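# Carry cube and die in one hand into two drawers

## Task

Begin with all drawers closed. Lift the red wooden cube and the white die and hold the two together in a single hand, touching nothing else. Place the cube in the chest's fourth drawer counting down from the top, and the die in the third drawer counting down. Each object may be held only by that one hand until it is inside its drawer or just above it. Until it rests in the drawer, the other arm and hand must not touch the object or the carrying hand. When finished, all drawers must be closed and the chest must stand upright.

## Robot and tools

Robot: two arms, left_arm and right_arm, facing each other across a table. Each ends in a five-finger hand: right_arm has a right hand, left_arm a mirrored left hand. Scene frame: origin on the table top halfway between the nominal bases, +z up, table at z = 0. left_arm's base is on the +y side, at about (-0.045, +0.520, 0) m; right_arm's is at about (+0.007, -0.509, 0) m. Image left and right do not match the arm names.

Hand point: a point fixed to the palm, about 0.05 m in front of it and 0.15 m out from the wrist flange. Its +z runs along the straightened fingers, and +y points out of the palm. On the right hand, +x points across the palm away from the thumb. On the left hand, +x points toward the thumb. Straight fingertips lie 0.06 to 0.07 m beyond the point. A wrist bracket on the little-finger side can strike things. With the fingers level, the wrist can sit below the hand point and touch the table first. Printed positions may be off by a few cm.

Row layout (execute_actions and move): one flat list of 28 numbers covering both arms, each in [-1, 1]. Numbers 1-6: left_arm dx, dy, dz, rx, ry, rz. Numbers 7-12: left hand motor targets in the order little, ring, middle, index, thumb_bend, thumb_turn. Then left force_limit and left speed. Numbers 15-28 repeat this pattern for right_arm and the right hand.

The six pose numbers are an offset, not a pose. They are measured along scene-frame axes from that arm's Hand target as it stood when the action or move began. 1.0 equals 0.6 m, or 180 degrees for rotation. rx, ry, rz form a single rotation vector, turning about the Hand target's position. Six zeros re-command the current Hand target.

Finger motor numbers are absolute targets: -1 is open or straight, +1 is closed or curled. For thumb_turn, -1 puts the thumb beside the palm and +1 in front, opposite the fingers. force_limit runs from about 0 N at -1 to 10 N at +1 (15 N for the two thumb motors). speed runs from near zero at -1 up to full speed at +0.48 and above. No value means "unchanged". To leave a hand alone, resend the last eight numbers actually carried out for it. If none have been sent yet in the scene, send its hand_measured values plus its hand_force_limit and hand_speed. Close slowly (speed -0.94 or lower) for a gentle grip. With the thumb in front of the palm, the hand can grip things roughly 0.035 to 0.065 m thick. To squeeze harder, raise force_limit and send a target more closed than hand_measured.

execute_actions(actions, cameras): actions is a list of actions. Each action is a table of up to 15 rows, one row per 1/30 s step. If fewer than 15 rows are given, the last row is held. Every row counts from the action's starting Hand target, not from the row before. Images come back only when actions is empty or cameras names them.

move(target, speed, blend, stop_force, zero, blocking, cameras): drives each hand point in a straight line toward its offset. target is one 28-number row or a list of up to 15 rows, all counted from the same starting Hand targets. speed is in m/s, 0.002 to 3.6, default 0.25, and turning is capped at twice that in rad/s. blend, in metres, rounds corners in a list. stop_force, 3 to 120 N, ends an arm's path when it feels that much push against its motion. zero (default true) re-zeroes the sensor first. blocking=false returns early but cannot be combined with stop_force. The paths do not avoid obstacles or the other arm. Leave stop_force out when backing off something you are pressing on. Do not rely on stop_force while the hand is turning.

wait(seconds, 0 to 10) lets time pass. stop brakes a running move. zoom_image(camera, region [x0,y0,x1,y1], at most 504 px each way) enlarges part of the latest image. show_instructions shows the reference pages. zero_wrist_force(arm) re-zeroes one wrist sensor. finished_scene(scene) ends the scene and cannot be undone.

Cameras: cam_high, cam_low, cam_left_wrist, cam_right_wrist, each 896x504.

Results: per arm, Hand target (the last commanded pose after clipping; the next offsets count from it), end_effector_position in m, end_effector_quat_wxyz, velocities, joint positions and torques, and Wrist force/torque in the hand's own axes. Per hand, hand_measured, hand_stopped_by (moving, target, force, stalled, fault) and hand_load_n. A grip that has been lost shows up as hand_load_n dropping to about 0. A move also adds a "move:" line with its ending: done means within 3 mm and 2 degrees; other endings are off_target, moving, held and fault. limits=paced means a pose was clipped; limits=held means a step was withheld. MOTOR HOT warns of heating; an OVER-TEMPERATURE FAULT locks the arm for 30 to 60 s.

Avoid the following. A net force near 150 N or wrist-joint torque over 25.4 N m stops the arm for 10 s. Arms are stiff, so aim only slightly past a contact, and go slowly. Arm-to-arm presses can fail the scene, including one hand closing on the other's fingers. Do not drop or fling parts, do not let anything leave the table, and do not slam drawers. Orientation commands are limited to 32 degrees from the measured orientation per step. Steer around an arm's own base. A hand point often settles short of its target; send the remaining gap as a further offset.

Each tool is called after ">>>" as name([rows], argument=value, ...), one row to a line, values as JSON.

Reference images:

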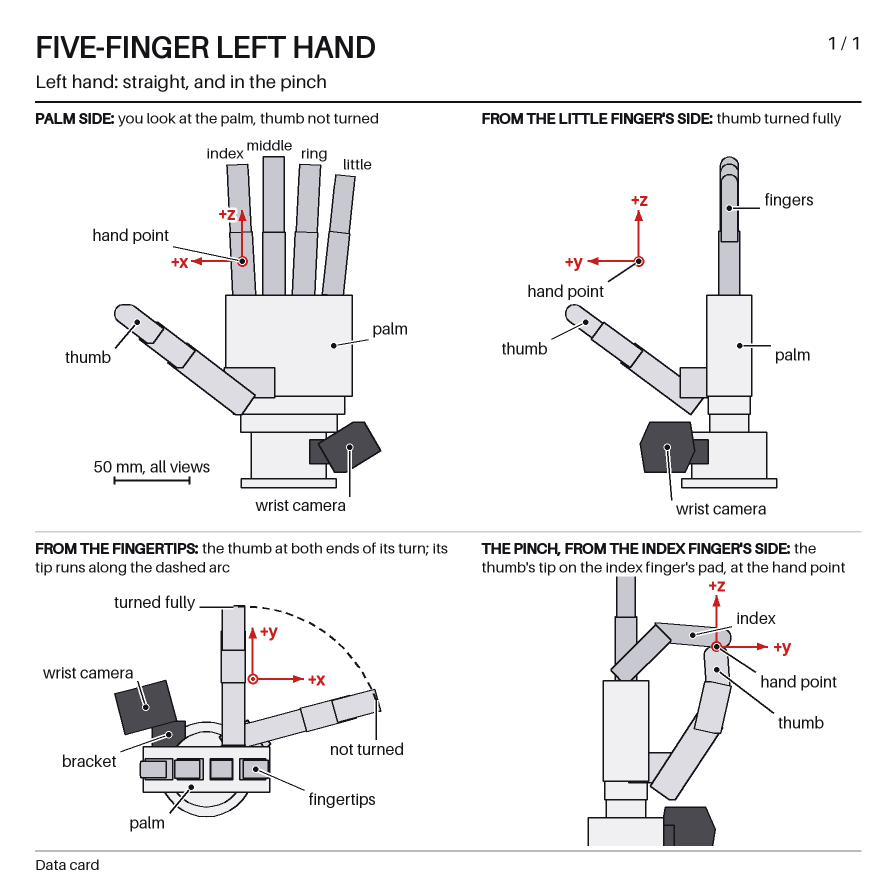

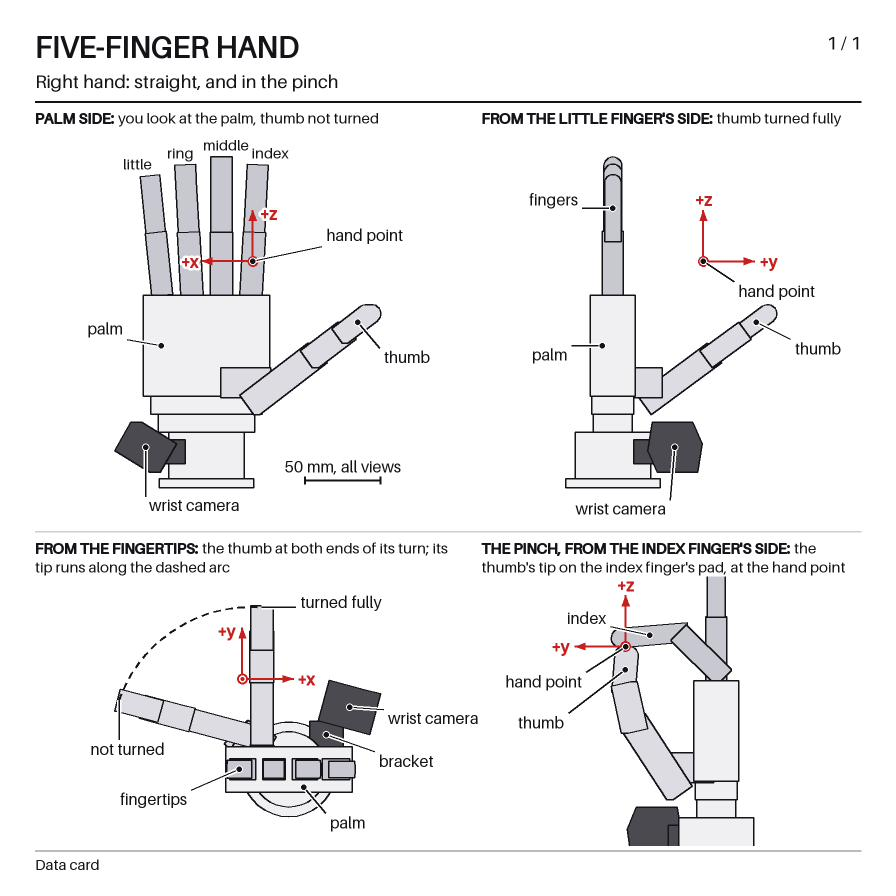

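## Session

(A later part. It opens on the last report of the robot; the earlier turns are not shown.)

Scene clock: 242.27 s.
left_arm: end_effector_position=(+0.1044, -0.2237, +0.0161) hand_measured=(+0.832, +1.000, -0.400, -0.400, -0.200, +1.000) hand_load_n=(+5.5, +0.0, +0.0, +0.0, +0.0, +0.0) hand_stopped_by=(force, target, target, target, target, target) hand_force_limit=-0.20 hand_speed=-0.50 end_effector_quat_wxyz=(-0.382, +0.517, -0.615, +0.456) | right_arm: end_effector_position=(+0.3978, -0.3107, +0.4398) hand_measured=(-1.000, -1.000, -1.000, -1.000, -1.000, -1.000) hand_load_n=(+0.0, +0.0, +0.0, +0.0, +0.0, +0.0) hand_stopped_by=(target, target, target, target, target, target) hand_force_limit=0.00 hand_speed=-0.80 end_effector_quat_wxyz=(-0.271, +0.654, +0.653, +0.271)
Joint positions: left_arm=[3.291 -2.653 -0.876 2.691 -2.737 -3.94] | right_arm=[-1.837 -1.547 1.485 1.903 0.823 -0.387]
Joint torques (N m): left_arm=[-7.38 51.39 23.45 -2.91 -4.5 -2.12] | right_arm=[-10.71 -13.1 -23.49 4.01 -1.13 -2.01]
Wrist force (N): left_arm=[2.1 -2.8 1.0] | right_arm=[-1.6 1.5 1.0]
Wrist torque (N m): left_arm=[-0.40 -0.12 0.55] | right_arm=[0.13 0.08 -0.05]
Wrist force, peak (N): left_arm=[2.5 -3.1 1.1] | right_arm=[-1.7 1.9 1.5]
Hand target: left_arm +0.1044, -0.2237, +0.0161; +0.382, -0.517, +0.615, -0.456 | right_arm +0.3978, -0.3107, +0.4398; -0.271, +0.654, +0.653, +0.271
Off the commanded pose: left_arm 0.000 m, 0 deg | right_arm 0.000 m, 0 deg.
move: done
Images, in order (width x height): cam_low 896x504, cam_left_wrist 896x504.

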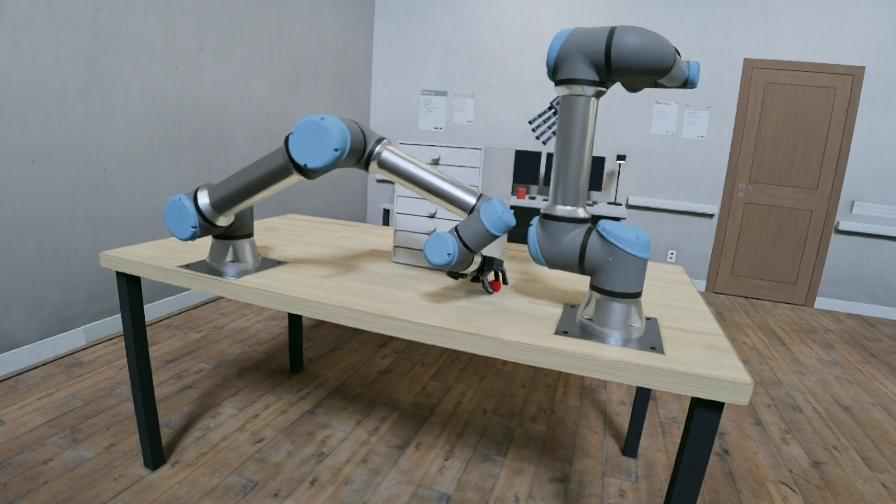

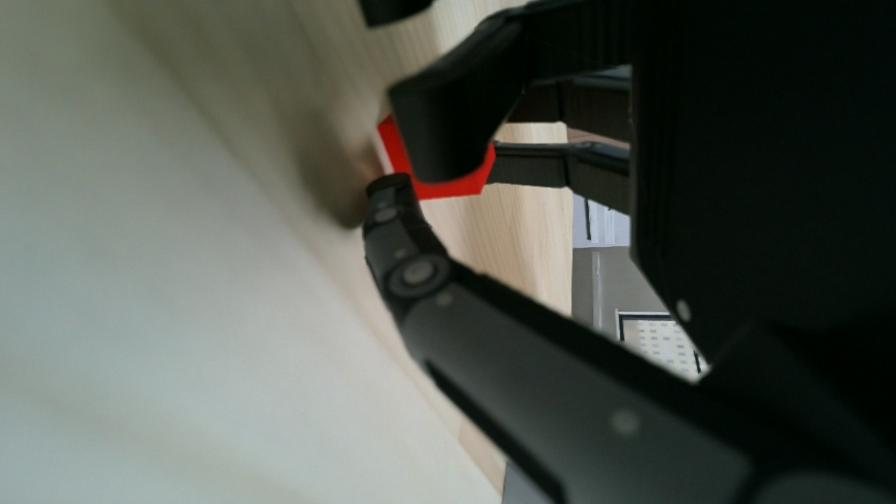

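>>> move(target=[0.0131,-0.0023,0,0,0,0,1,1,-0.4,-0.4,-0.2,1,-0.2,-0.5,0,0,0,0,0,0,-1,-1,-1,-1,-1,-1,0,-0.8], speed=0.02, stop_force=3, cameras=["cam_low","cam_left_wrist"])

>>> zoom_image(camera="cam_low", region=[450, 230, 530, 310])

>>> zoom_image(camera="cam_left_wrist", region=[340, 60, 640, 260])

Scene clock: 245.57 s.
left_arm: end_effector_position=(+0.1123, -0.2251, +0.0161) hand_measured=(+0.832, +1.000, -0.400, -0.400, -0.200, +1.000) hand_load_n=(+5.5, +0.0, +0.0, +0.0, +0.0, +0.0) hand_stopped_by=(force, target, target, target, target, target) hand_force_limit=-0.20 hand_speed=-0.50 end_effector_quat_wxyz=(-0.382, +0.517, -0.615, +0.456) | right_arm: end_effector_position=(+0.3978, -0.3107, +0.4398) hand_measured=(-1.000, -1.000, -1.000, -1.000, -1.000, -1.000) hand_load_n=(+0.0, +0.0, +0.0, +0.0, +0.0, +0.0) hand_stopped_by=(target, target, target, target, target, target) hand_force_limit=0.00 hand_speed=-0.80 end_effector_quat_wxyz=(-0.271, +0.654, +0.653, +0.271)
Joint positions: left_arm=[3.303 -2.65 -0.879 2.71 -2.729 -3.918] | right_arm=[-1.837 -1.547 1.485 1.903 0.823 -0.387]
Joint torques (N m): left_arm=[6.96 69.02 9.66 0.64 1.69 2.16] | right_arm=[-10.27 -12.46 -23.78 4 -1.21 -2.01]
Wrist force (N): left_arm=[2.3 -2.5 0.8] | right_arm=[-1.7 1.4 1.1]
Wrist torque (N m): left_arm=[-0.35 -0.17 0.37] | right_arm=[0.12 0.09 -0.05]
Wrist force, peak (N): left_arm=[2.5 -2.9 1.0] | right_arm=[-1.8 1.8 1.3]
Hand target: left_arm +0.1123, -0.2251, +0.0161; +0.382, -0.517, +0.615, -0.456 | right_arm +0.3978, -0.3107, +0.4398; -0.271, +0.654, +0.653, +0.271
Off the commanded pose: left_arm 0.000 m, 0 deg | right_arm 0.000 m, 0 deg.
move: done
Images, in order (width x height): cam_low 896x504, cam_left_wrist 896x504.

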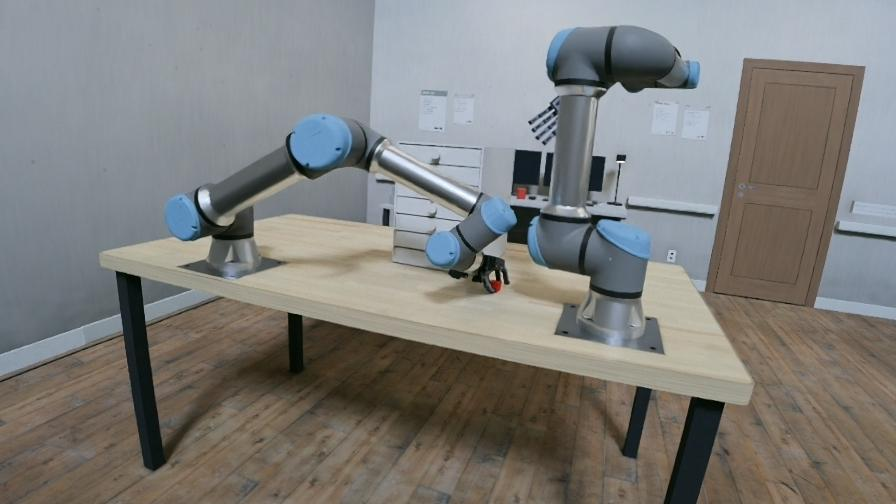

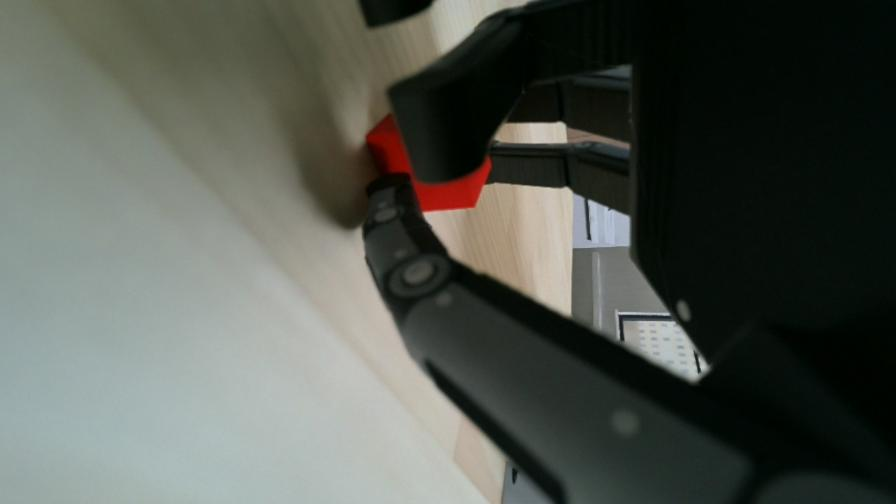

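Scaled by 6.300 from the camera's 896x504 image, which has a finer 1280x720 frame.

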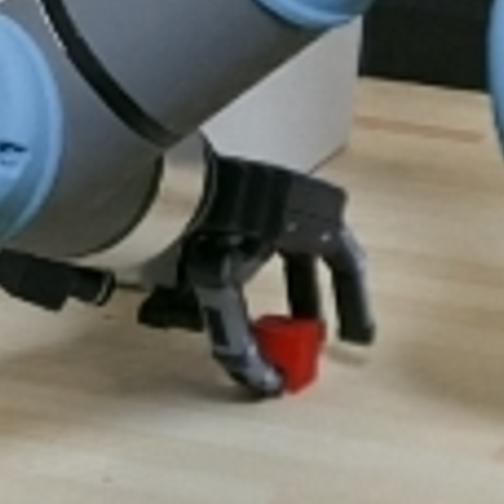

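Scaled by 1.680 from the camera's 896x504 image, which has a finer 1280x720 frame.

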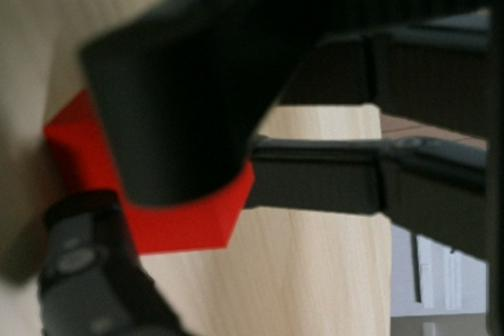

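>>> move(target=[0,0,0,0,0,0,1,1,0.6,0.6,-0.08,1,-0.2,-0.9,0,0,0,0,0,0,-1,-1,-1,-1,-1,-1,0,-0.8], speed=0.05, cameras=["cam_low","cam_left_wrist"])

>>> zoom_image(camera="cam_low", region=[450, 230, 530, 310])

>>> zoom_image(camera="cam_left_wrist", region=[340, 60, 640, 260])

Scene clock: 249.80 s.
left_arm: end_effector_position=(+0.1123, -0.2251, +0.0161) hand_measured=(+0.832, +1.000, -0.160, +0.242, -0.082, +1.000) hand_load_n=(+5.5, +0.0, +3.5, +4.0, +2.0, -1.0) hand_stopped_by=(force, target, force, force, target, target) hand_force_limit=-0.20 hand_speed=-0.90 end_effector_quat_wxyz=(-0.382, +0.517, -0.615, +0.456) | right_arm: end_effector_position=(+0.3978, -0.3107, +0.4398) hand_measured=(-1.000, -1.000, -1.000, -1.000, -1.000, -1.000) hand_load_n=(+0.0, +0.0, +0.0, +0.0, +0.0, +0.0) hand_stopped_by=(target, target, target, target, target, target) hand_force_limit=0.00 hand_speed=-0.80 end_effector_quat_wxyz=(-0.271, +0.654, +0.653, +0.271)
Joint positions: left_arm=[3.303 -2.65 -0.879 2.71 -2.729 -3.918] | right_arm=[-1.837 -1.547 1.485 1.903 0.823 -0.387]
Joint torques (N m): left_arm=[-6.17 53.92 11.38 -0.79 1.03 2.07] | right_arm=[-10.79 -12.5 -23.68 3.98 -1.34 -1.91]
Wrist force (N): left_arm=[2.6 -6.1 2.0] | right_arm=[-1.6 1.5 1.2]
Wrist torque (N m): left_arm=[-0.39 -0.13 0.44] | right_arm=[0.12 0.08 -0.05]
Wrist force, peak (N): left_arm=[2.5 -6.8 2.2] | right_arm=[-1.7 2.0 1.2]
Hand target: left_arm +0.1123, -0.2251, +0.0161; +0.382, -0.517, +0.615, -0.456 | right_arm +0.3978, -0.3107, +0.4398; -0.271, +0.654, +0.653, +0.271
Off the commanded pose: left_arm 0.000 m, 0 deg | right_arm 0.000 m, 0 deg.
move: done
Images, in order (width x height): cam_low 896x504, cam_left_wrist 896x504.

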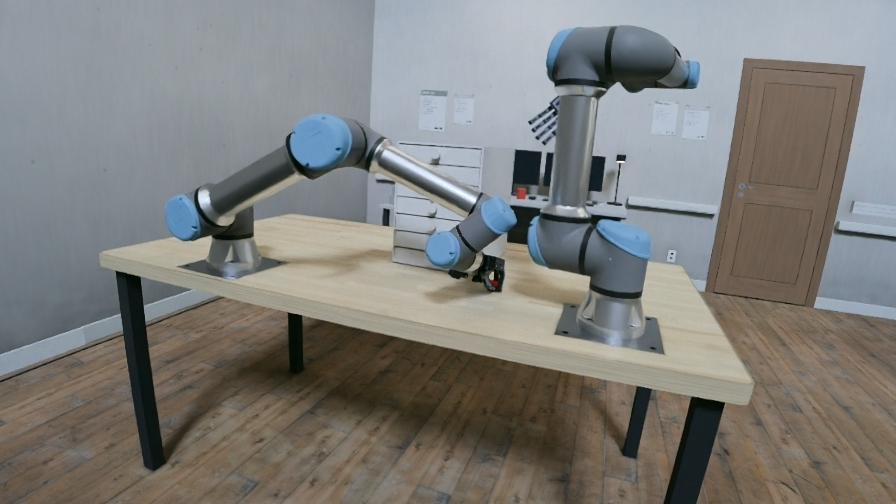

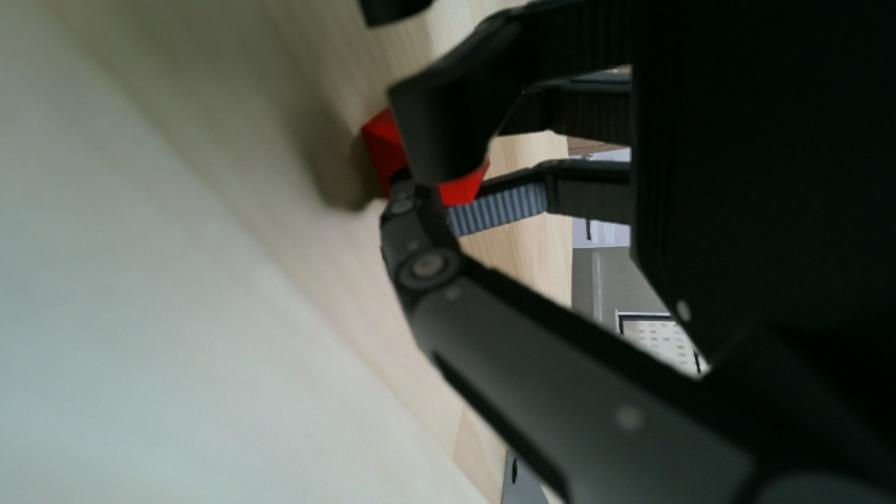

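Scaled by 6.300 from the camera's 896x504 image, which has a finer 1280x720 frame.

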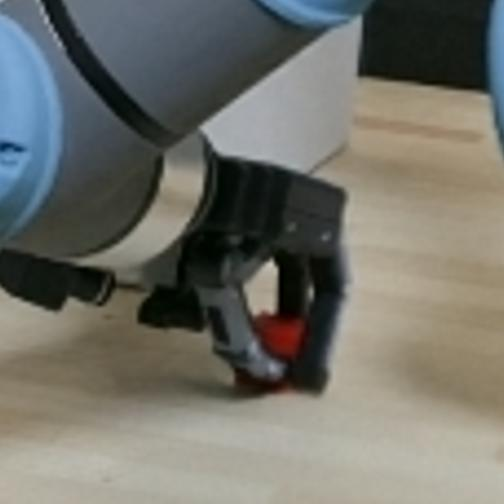

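Scaled by 1.680 from the camera's 896x504 image, which has a finer 1280x720 frame.

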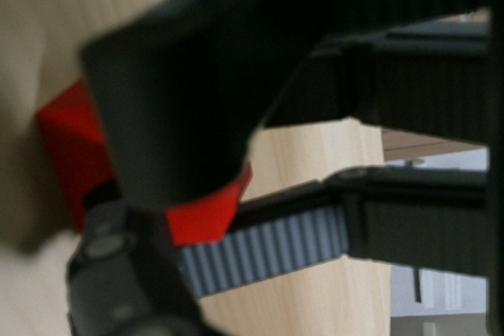

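>>> move(target=[0,0,0,0,0,0,1,1,-0.4,-0.4,-0.2,1,-0.2,-0.8,0,0,0,0,0,0,-1,-1,-1,-1,-1,-1,0,-0.8], speed=0.05, cameras=["cam_low","cam_left_wrist"])

>>> zoom_image(camera="cam_low", region=[450, 230, 530, 310])

>>> zoom_image(camera="cam_left_wrist", region=[340, 60, 640, 260])

Scene clock: 255.10 s.
left_arm: end_effector_position=(+0.1123, -0.2251, +0.0161) hand_measured=(+0.832, +1.000, -0.400, -0.400, -0.200, +1.000) hand_load_n=(+5.5, +0.0, +0.0, +0.0, +0.0, +0.0) hand_stopped_by=(force, target, target, target, target, target) hand_force_limit=-0.20 hand_speed=-0.80 end_effector_quat_wxyz=(-0.382, +0.517, -0.615, +0.456) | right_arm: end_effector_position=(+0.3978, -0.3107, +0.4398) hand_measured=(-1.000, -1.000, -1.000, -1.000, -1.000, -1.000) hand_load_n=(+0.0, +0.0, +0.0, +0.0, +0.0, +0.5) hand_stopped_by=(target, target, target, target, target, target) hand_force_limit=0.00 hand_speed=-0.80 end_effector_quat_wxyz=(-0.271, +0.654, +0.653, +0.271)
Joint positions: left_arm=[3.303 -2.65 -0.879 2.71 -2.729 -3.918] | right_arm=[-1.837 -1.547 1.485 1.903 0.823 -0.387]
Joint torques (N m): left_arm=[-5.81 54.3 11.9 -2.66 -0.72 2.22] | right_arm=[-9.98 -12.85 -24.33 3.87 -1.37 -1.99]
Wrist force (N): left_arm=[2.2 -2.6 0.8] | right_arm=[-1.7 1.5 1.2]
Wrist torque (N m): left_arm=[-0.36 -0.15 0.35] | right_arm=[0.12 0.08 -0.06]
Wrist force, peak (N): left_arm=[2.3 -6.6 2.1] | right_arm=[-1.8 1.8 1.5]
Hand target: left_arm +0.1123, -0.2251, +0.0161; +0.382, -0.517, +0.615, -0.456 | right_arm +0.3978, -0.3107, +0.4398; -0.271, +0.654, +0.653, +0.271
Off the commanded pose: left_arm 0.000 m, 0 deg | right_arm 0.000 m, 0 deg.
move: done
Images, in order (width x height): cam_low 896x504, cam_left_wrist 896x504.

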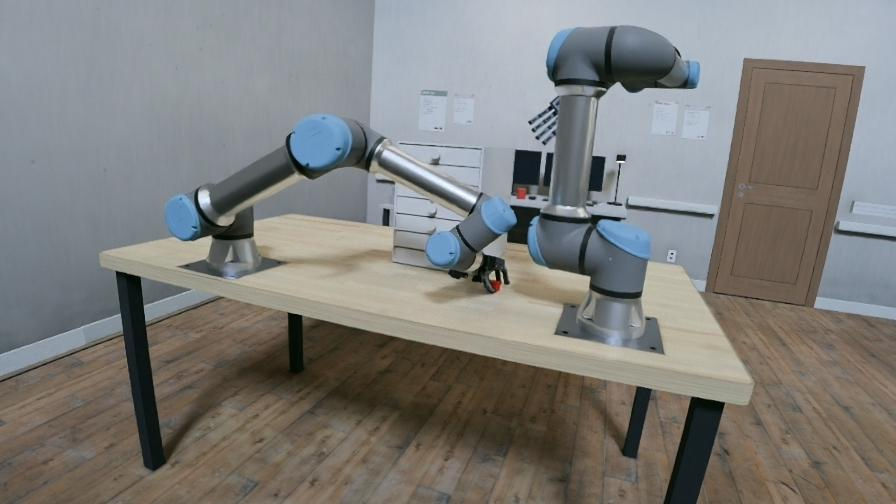

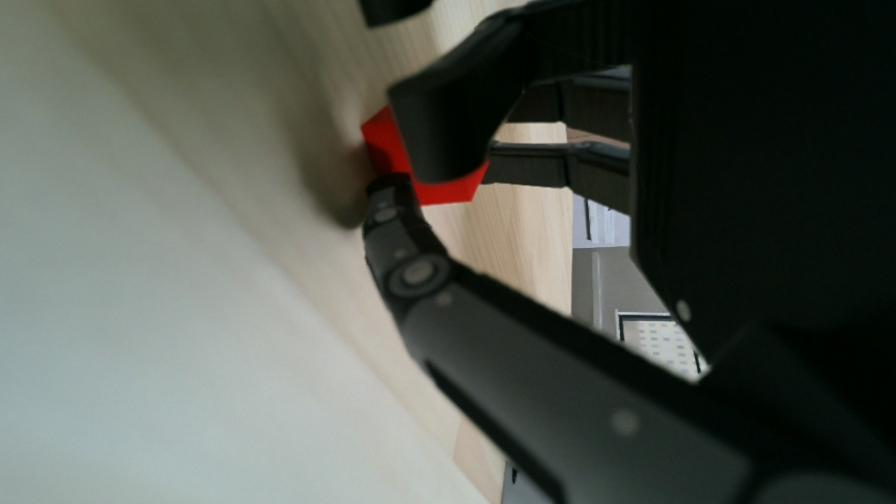

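Scaled by 6.300 from the camera's 896x504 image, which has a finer 1280x720 frame.

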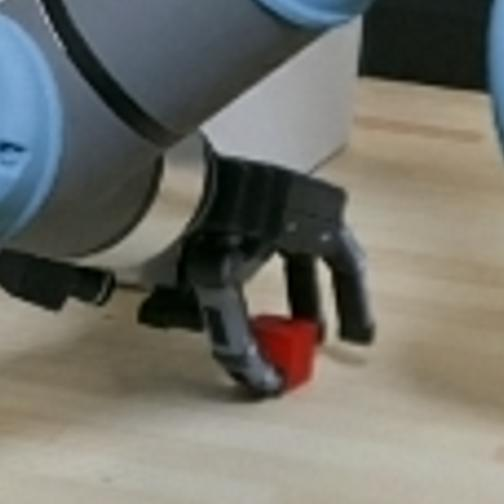

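Scaled by 1.680 from the camera's 896x504 image, which has a finer 1280x720 frame.

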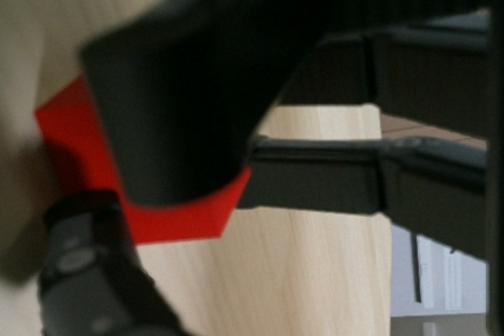

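>>> move(target=[0.002,0.0115,0,0,0,0,1,1,-0.4,-0.4,-0.2,1,-0.2,-0.8,0,0,0,0,0,0,-1,-1,-1,-1,-1,-1,0,-0.8], speed=0.02, stop_force=3, cameras=["cam_low","cam_left_wrist"])

>>> zoom_image(camera="cam_low", region=[450, 230, 530, 310])

>>> zoom_image(camera="cam_left_wrist", region=[340, 60, 640, 260])

Scene clock: 261.30 s.
left_arm: end_effector_position=(+0.1135, -0.2182, +0.0161) hand_measured=(+0.832, +1.000, -0.400, -0.400, -0.200, +1.000) hand_load_n=(+5.5, +0.0, +0.0, +0.0, +0.0, +0.0) hand_stopped_by=(force, target, target, target, target, target) hand_force_limit=-0.20 hand_speed=-0.80 end_effector_quat_wxyz=(-0.382, +0.517, -0.615, +0.456) | right_arm: end_effector_position=(+0.3978, -0.3107, +0.4398) hand_measured=(-1.000, -1.000, -1.000, -1.000, -1.000, -1.000) hand_load_n=(+0.0, +0.0, +0.0, +0.0, +0.0, +0.0) hand_stopped_by=(target, target, target, target, target, target) hand_force_limit=0.00 hand_speed=-0.80 end_effector_quat_wxyz=(-0.271, +0.654, +0.653, +0.271)
Joint positions: left_arm=[3.306 -2.629 -0.921 2.736 -2.727 -3.913] | right_arm=[-1.837 -1.547 1.485 1.903 0.823 -0.387]
Joint torques (N m): left_arm=[7.75 69.53 9.23 0.75 1.44 2.15] | right_arm=[-10.26 -13 -23.71 3.79 -1.33 -1.93]
Wrist force (N): left_arm=[2.4 -2.8 1.1] | right_arm=[-1.7 1.4 1.1]
Wrist torque (N m): left_arm=[-0.41 -0.15 0.35] | right_arm=[0.12 0.08 -0.05]
Wrist force, peak (N): left_arm=[2.4 -3.1 0.7] | right_arm=[-1.8 2.1 1.4]
Hand target: left_arm +0.1135, -0.2182, +0.0161; +0.382, -0.517, +0.615, -0.456 | right_arm +0.3978, -0.3107, +0.4398; -0.271, +0.654, +0.653, +0.271
Off the commanded pose: left_arm 0.000 m, 0 deg | right_arm 0.000 m, 0 deg.
move: done
Images, in order (width x height): cam_low 896x504, cam_left_wrist 896x504.

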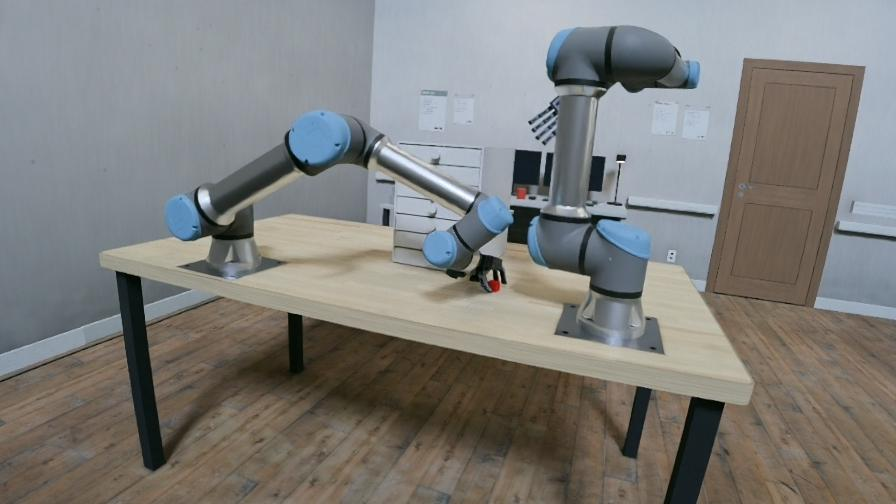

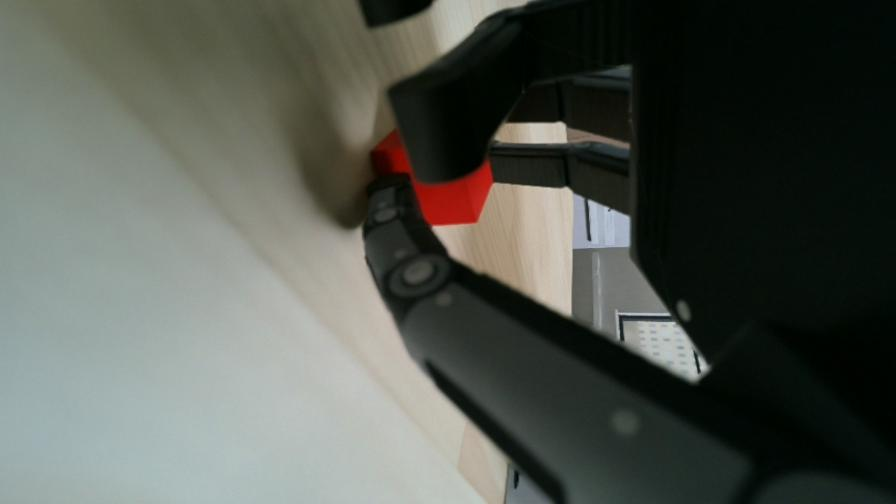

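Scaled by 6.300 from the camera's 896x504 image, which has a finer 1280x720 frame.

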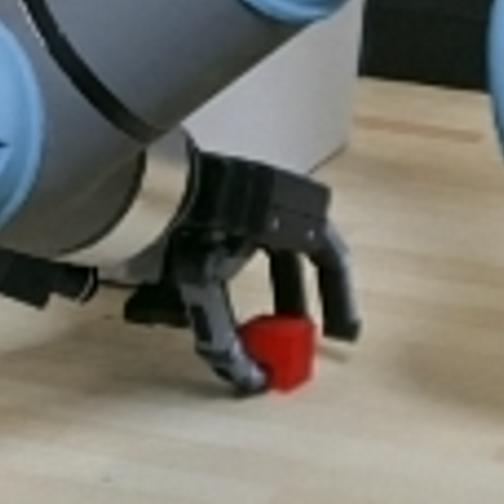

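Scaled by 1.680 from the camera's 896x504 image, which has a finer 1280x720 frame.

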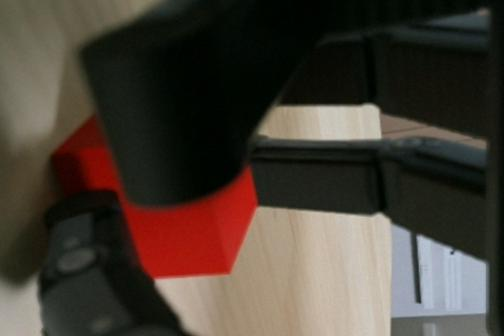

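>>> move(target=[0,0,0,0,0,0,1,1,0.15,0.15,-0.08,1,-0.3,-0.9,0,0,0,0,0,0,-1,-1,-1,-1,-1,-1,0,-0.8], speed=0.05, cameras=["cam_low","cam_left_wrist"])

>>> zoom_image(camera="cam_low", region=[450, 230, 530, 310])

>>> zoom_image(camera="cam_left_wrist", region=[340, 60, 640, 260])

Scene clock: 263.13 s.
left_arm: end_effector_position=(+0.1135, -0.2182, +0.0161) hand_measured=(+0.832, +1.000, -0.160, -0.150, -0.082, +1.000) hand_load_n=(+5.5, +0.0, +2.5, +3.5, +3.0, +0.0) hand_stopped_by=(force, target, force, force, target, target) hand_force_limit=-0.30 hand_speed=-0.90 end_effector_quat_wxyz=(-0.382, +0.517, -0.615, +0.456) | right_arm: end_effector_position=(+0.3978, -0.3107, +0.4398) hand_measured=(-1.000, -1.000, -1.000, -1.000, -1.000, -1.000) hand_load_n=(+0.0, -0.5, +0.0, +0.0, +0.0, +0.0) hand_stopped_by=(target, target, target, target, target, target) hand_force_limit=0.00 hand_speed=-0.80 end_effector_quat_wxyz=(-0.271, +0.654, +0.653, +0.271)
Joint positions: left_arm=[3.306 -2.629 -0.921 2.736 -2.727 -3.913] | right_arm=[-1.837 -1.547 1.485 1.903 0.823 -0.387]
Joint torques (N m): left_arm=[3.94 63.63 10.65 0.27 1.3 2.1] | right_arm=[-10.64 -13.11 -23.61 3.85 -1.27 -1.92]
Wrist force (N): left_arm=[2.6 -7.9 1.4] | right_arm=[-1.6 1.7 1.3]
Wrist torque (N m): left_arm=[-0.48 -0.12 0.42] | right_arm=[0.14 0.07 -0.04]
Wrist force, peak (N): left_arm=[2.7 -8.2 1.6] | right_arm=[-1.7 1.7 1.5]
Hand target: left_arm +0.1135, -0.2182, +0.0161; +0.382, -0.517, +0.615, -0.456 | right_arm +0.3978, -0.3107, +0.4398; -0.271, +0.654, +0.653, +0.271
Off the commanded pose: left_arm 0.000 m, 0 deg | right_arm 0.000 m, 0 deg.
move: done
Images, in order (width x height): cam_low 896x504, cam_left_wrist 896x504.

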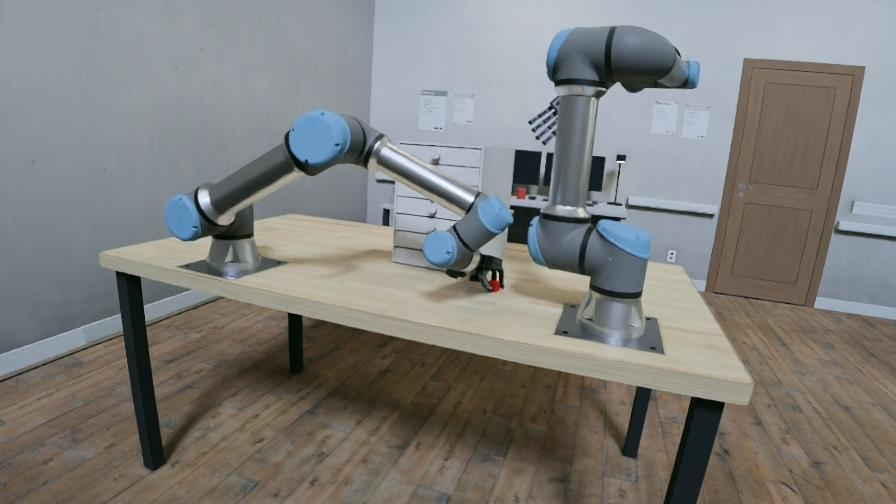

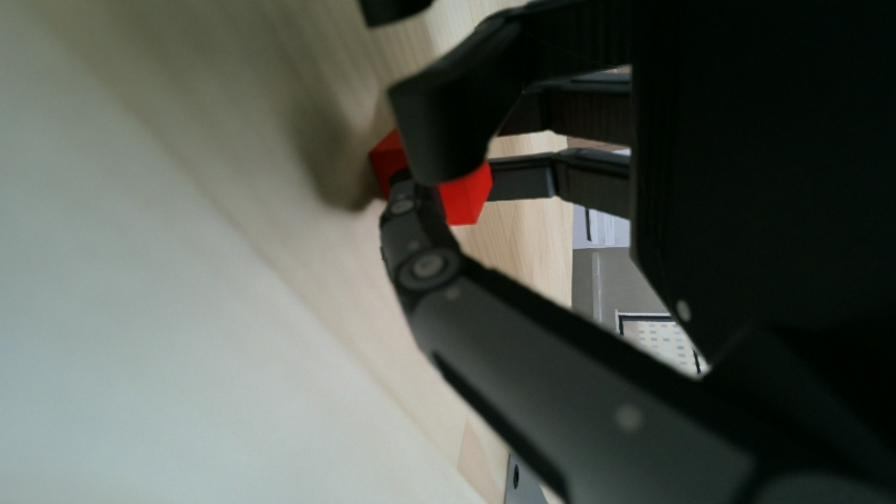

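Scaled by 6.300 from the camera's 896x504 image, which has a finer 1280x720 frame.

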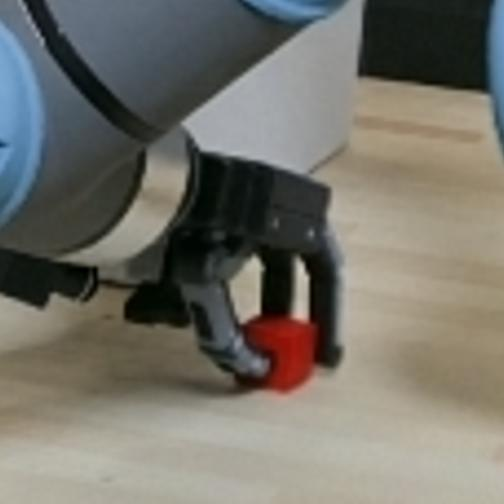

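Scaled by 1.680 from the camera's 896x504 image, which has a finer 1280x720 frame.

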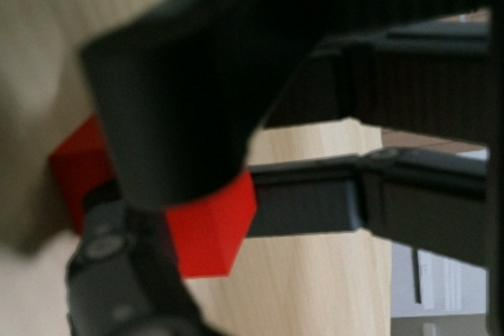

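>>> move(target=[0,0,0,0,0,0,1,1,0.12,0.12,0.0,1,0.0,-0.94,0,0,0,0,0,0,-1,-1,-1,-1,-1,-1,0,-0.8], speed=0.05)

>>> move(target=[0,0,0.05,0,0,0,1,1,0.12,0.12,0.0,1,0.0,-0.94,0,0,0,0,0,0,-1,-1,-1,-1,-1,-1,0,-0.8], speed=0.03, cameras=["cam_low","cam_left_wrist"])

>>> zoom_image(camera="cam_low", region=[450, 230, 530, 310])

>>> zoom_image(camera="cam_left_wrist", region=[340, 60, 640, 260])

Scene clock: 265.63 s.
left_arm: end_effector_position=(+0.1135, -0.2182, +0.0161) hand_measured=(+0.832, +1.000, -0.150, -0.140, -0.074, +1.000) hand_load_n=(+5.5, +0.0, +5.5, +5.5, +7.0, +0.0) hand_stopped_by=(force, target, force, force, force, target) hand_force_limit=0.00 hand_speed=-0.94 end_effector_quat_wxyz=(-0.382, +0.517, -0.615, +0.456) | right_arm: end_effector_position=(+0.3978, -0.3107, +0.4398) hand_measured=(-1.000, -1.000, -1.000, -1.000, -1.000, -1.000) hand_load_n=(+0.0, +0.0, +0.0, +0.0, +0.0, +0.0) hand_stopped_by=(target, target, target, target, target, target) hand_force_limit=0.00 hand_speed=-0.80 end_effector_quat_wxyz=(-0.271, +0.654, +0.653, +0.271)
Joint positions: left_arm=[3.306 -2.629 -0.921 2.736 -2.727 -3.913] | right_arm=[-1.837 -1.547 1.485 1.903 0.823 -0.387]
Joint torques (N m): left_arm=[-5.29 51 9.63 -1.72 0.41 2.27] | right_arm=[-10.59 -13.1 -23.68 3.72 -1.46 -1.86]
Wrist force (N): left_arm=[4.6 -11.2 1.8] | right_arm=[-1.7 1.8 1.2]
Wrist torque (N m): left_arm=[-0.48 -0.10 0.50] | right_arm=[0.16 0.08 -0.04]
Wrist force, peak (N): left_arm=[4.6 -12.8 2.3] | right_arm=[-1.8 2.0 1.3]
Hand target: left_arm +0.1135, -0.2182, +0.0161; +0.382, -0.517, +0.615, -0.456 | right_arm +0.3978, -0.3107, +0.4398; -0.271, +0.654, +0.653, +0.271
Off the commanded pose: left_arm 0.000 m, 0 deg | right_arm 0.000 m, 0 deg.
move: done

Scene clock: 267.03 s.
left_arm: end_effector_position=(+0.1135, -0.2182, +0.0459) hand_measured=(+0.832, +1.000, -0.150, -0.140, -0.074, +1.000) hand_load_n=(+5.5, +0.0, +2.5, +4.0, +9.0, +0.0) hand_stopped_by=(force, target, force, force, force, target) hand_force_limit=0.00 hand_speed=-0.94 end_effector_quat_wxyz=(-0.382, +0.517, -0.616, +0.456) | right_arm: end_effector_position=(+0.3978, -0.3107, +0.4398) hand_measured=(-1.000, -1.000, -1.000, -1.000, -1.000, -1.000) hand_load_n=(+0.0, +0.0, +0.0, +0.0, +0.0, +0.0) hand_stopped_by=(target, target, target, target, target, target) hand_force_limit=0.00 hand_speed=-0.80 end_effector_quat_wxyz=(-0.271, +0.654, +0.653, +0.271)
Joint positions: left_arm=[3.306 -2.596 -0.906 2.688 -2.727 -3.913] | right_arm=[-1.837 -1.547 1.485 1.903 0.823 -0.387]
Joint torques (N m): left_arm=[-2.88 67.54 24.68 -3 1.48 -1.97] | right_arm=[-10.42 -13.27 -23.4 3.71 -1.38 -1.85]
Wrist force (N): left_arm=[2.6 -2.6 0.7] | right_arm=[-1.5 1.6 1.3]
Wrist torque (N m): left_arm=[-0.35 -0.22 0.38] | right_arm=[0.12 0.05 -0.04]
Wrist force, peak (N): left_arm=[4.4 -11.4 1.9] | right_arm=[-1.9 1.9 1.1]
Hand target: left_arm +0.1135, -0.2182, +0.0461; +0.382, -0.517, +0.615, -0.456 | right_arm +0.3978, -0.3107, +0.4398; -0.271, +0.654, +0.653, +0.271
Off the commanded pose: left_arm 0.000 m, 0 deg | right_arm 0.000 m, 0 deg.
move: done
Images, in order (width x height): cam_low 896x504, cam_left_wrist 896x504.

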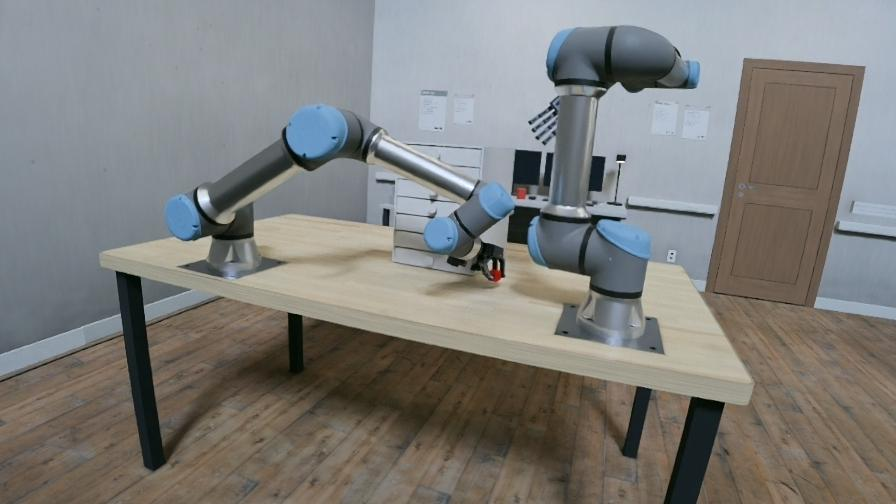

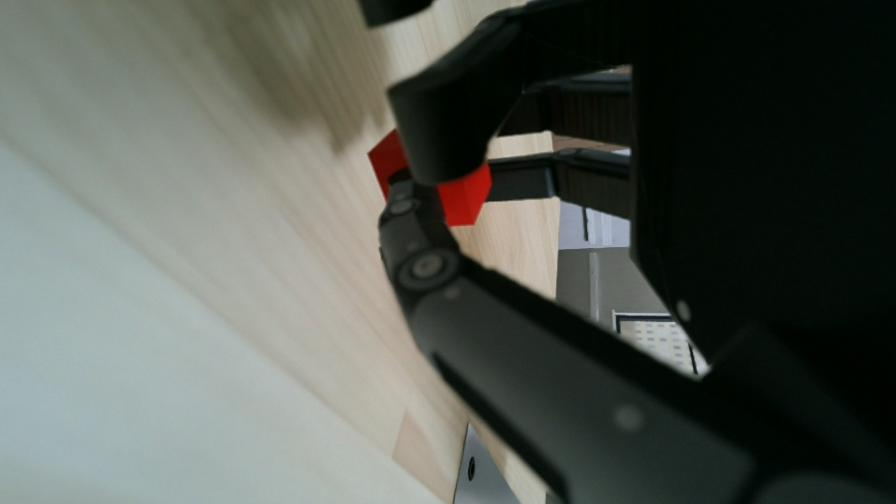

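Scaled by 6.300 from the camera's 896x504 image, which has a finer 1280x720 frame.

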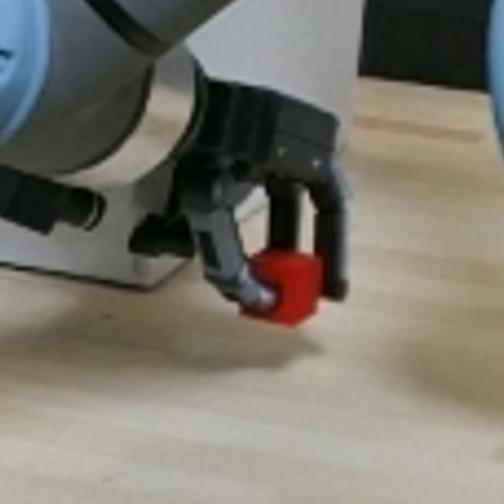

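Scaled by 1.680 from the camera's 896x504 image, which has a finer 1280x720 frame.

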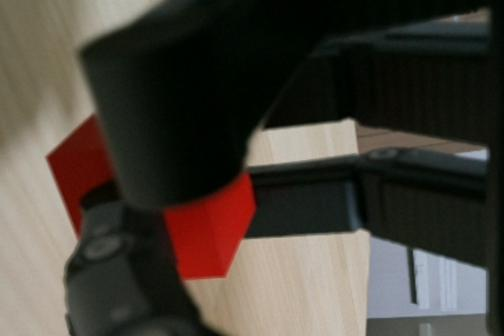

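>>> move([
  [0,0,0.3,0,0,0,1,1,0.12,0.12,0.0,1,0.0,-0.94,0,0,0,0,0,0,-1,-1,-1,-1,-1,-1,0,-0.8],
  [-0.1,0.36,0.5,0,0,0,1,1,0.12,0.12,0.0,1,0.0,-0.94,0,0,0,0,0,0,-1,-1,-1,-1,-1,-1,0,-0.8],
  [-0.189,0.73,0.523,0,0,0,1,1,0.12,0.12,0.0,1,0.0,-0.94,0,0,0,0,0,0,-1,-1,-1,-1,-1,-1,0,-0.8],
], speed=0.2, blend=0.05, cameras=["all"])

Scene clock: 295.73 s.
left_arm: end_effector_position=(+0.0062, +0.2012, +0.3586) hand_measured=(+0.832, +1.000, -0.150, -0.140, -0.074, +1.000) hand_load_n=(+5.5, +0.0, +2.5, +4.0, +9.0, +0.0) hand_stopped_by=(force, target, force, force, force, target) hand_force_limit=0.00 hand_speed=-0.94 end_effector_quat_wxyz=(-0.378, +0.512, -0.620, +0.459) | right_arm: end_effector_position=(+0.3978, -0.3107, +0.4398) hand_measured=(-1.000, -1.000, -1.000, -1.000, -1.000, -1.000) hand_load_n=(+0.0, +0.0, +0.0, +0.0, +0.0, +0.0) hand_stopped_by=(target, target, target, target, target, target) hand_force_limit=0.00 hand_speed=-0.80 end_effector_quat_wxyz=(-0.271, +0.654, +0.653, +0.271)
Joint positions: left_arm=[3.08 -1.505 -1.818 2.021 -2.833 -4.433] | right_arm=[-1.837 -1.547 1.485 1.903 0.823 -0.387]
Joint torques (N m): left_arm=[7.07 7.97 23.33 -0.14 1.42 2.44] | right_arm=[-10.13 -13.23 -22.56 3.5 -1.41 -1.74]
Wrist force (N): left_arm=[1.7 -3.0 0.4] | right_arm=[-1.5 1.5 1.2]
Wrist torque (N m): left_arm=[-0.41 -0.06 0.35] | right_arm=[0.13 0.06 -0.04]
Wrist force, peak (N): left_arm=[2.6 -3.1 0.9] | right_arm=[-1.6 1.8 1.7]
Hand target: left_arm +0.0062, +0.2012, +0.3586; +0.378, -0.512, +0.620, -0.459 (not the last commanded pose) | right_arm +0.3978, -0.3107, +0.4398; -0.271, +0.654, +0.653, +0.271
Off the commanded pose: left_arm 0.020 m, 1 deg | right_arm 0.000 m, 0 deg.
move: held (left_arm; a check stopped the path); limits=held
pose unreachable (left arm): on one or more control steps of this call, first in action 0 (counted from 0), this arm could not follow its commanded pose, so it was not sent that pose on those steps. It may still have moved: this result reports where it is.
cause: moving toward the commanded pose would bring two parts of the arm too close to each other (joints 4 (wrist 1) to 6 (wrist 3) lie between them).

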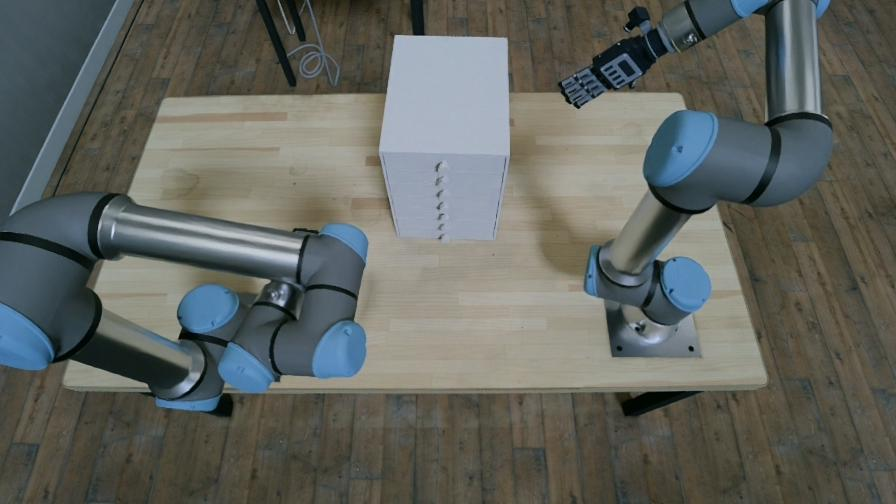

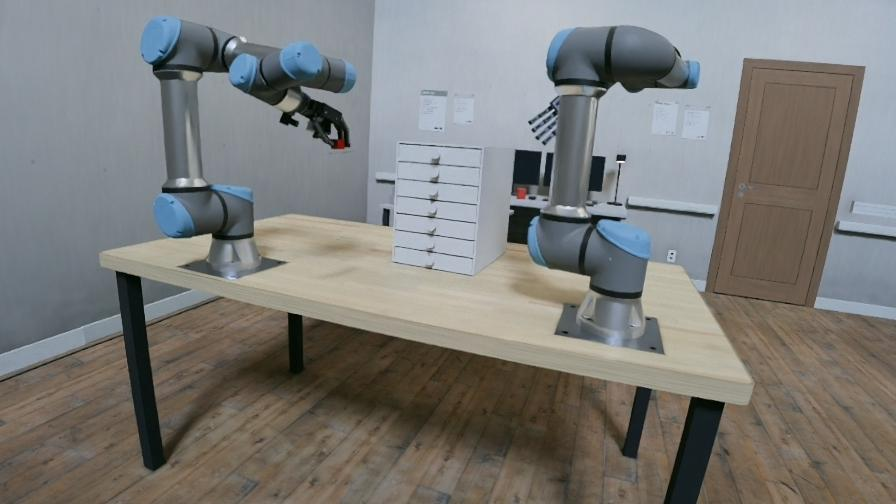

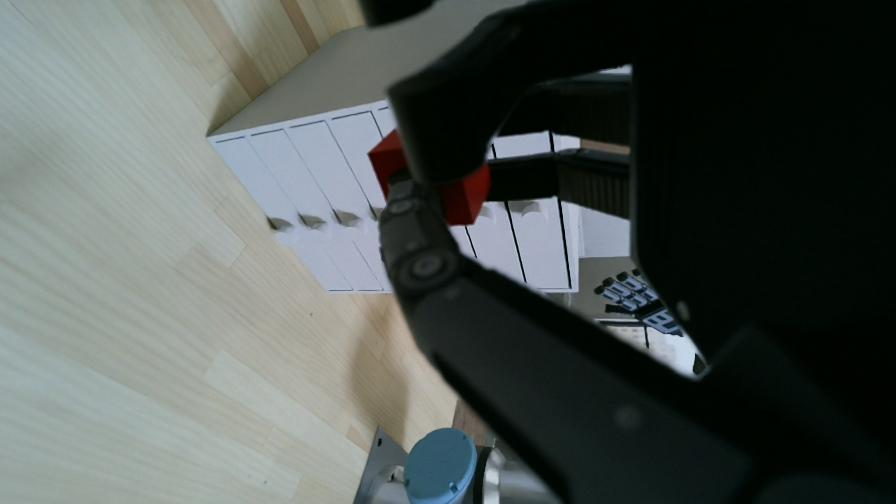

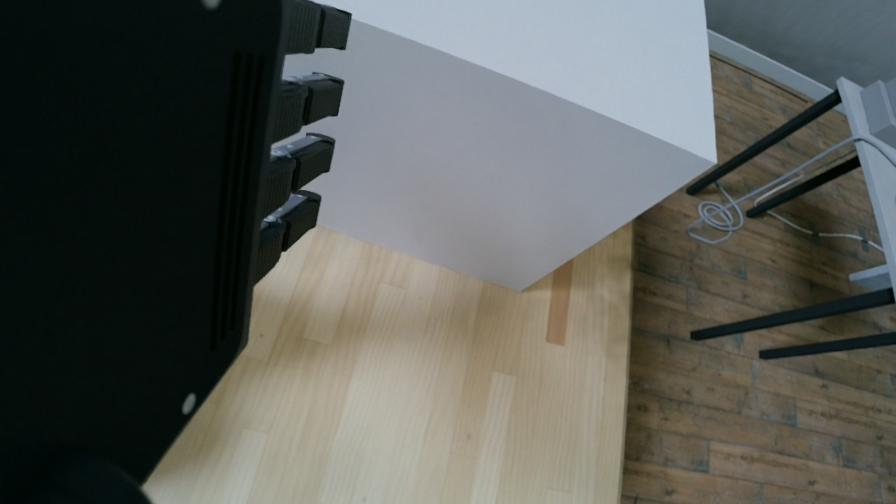

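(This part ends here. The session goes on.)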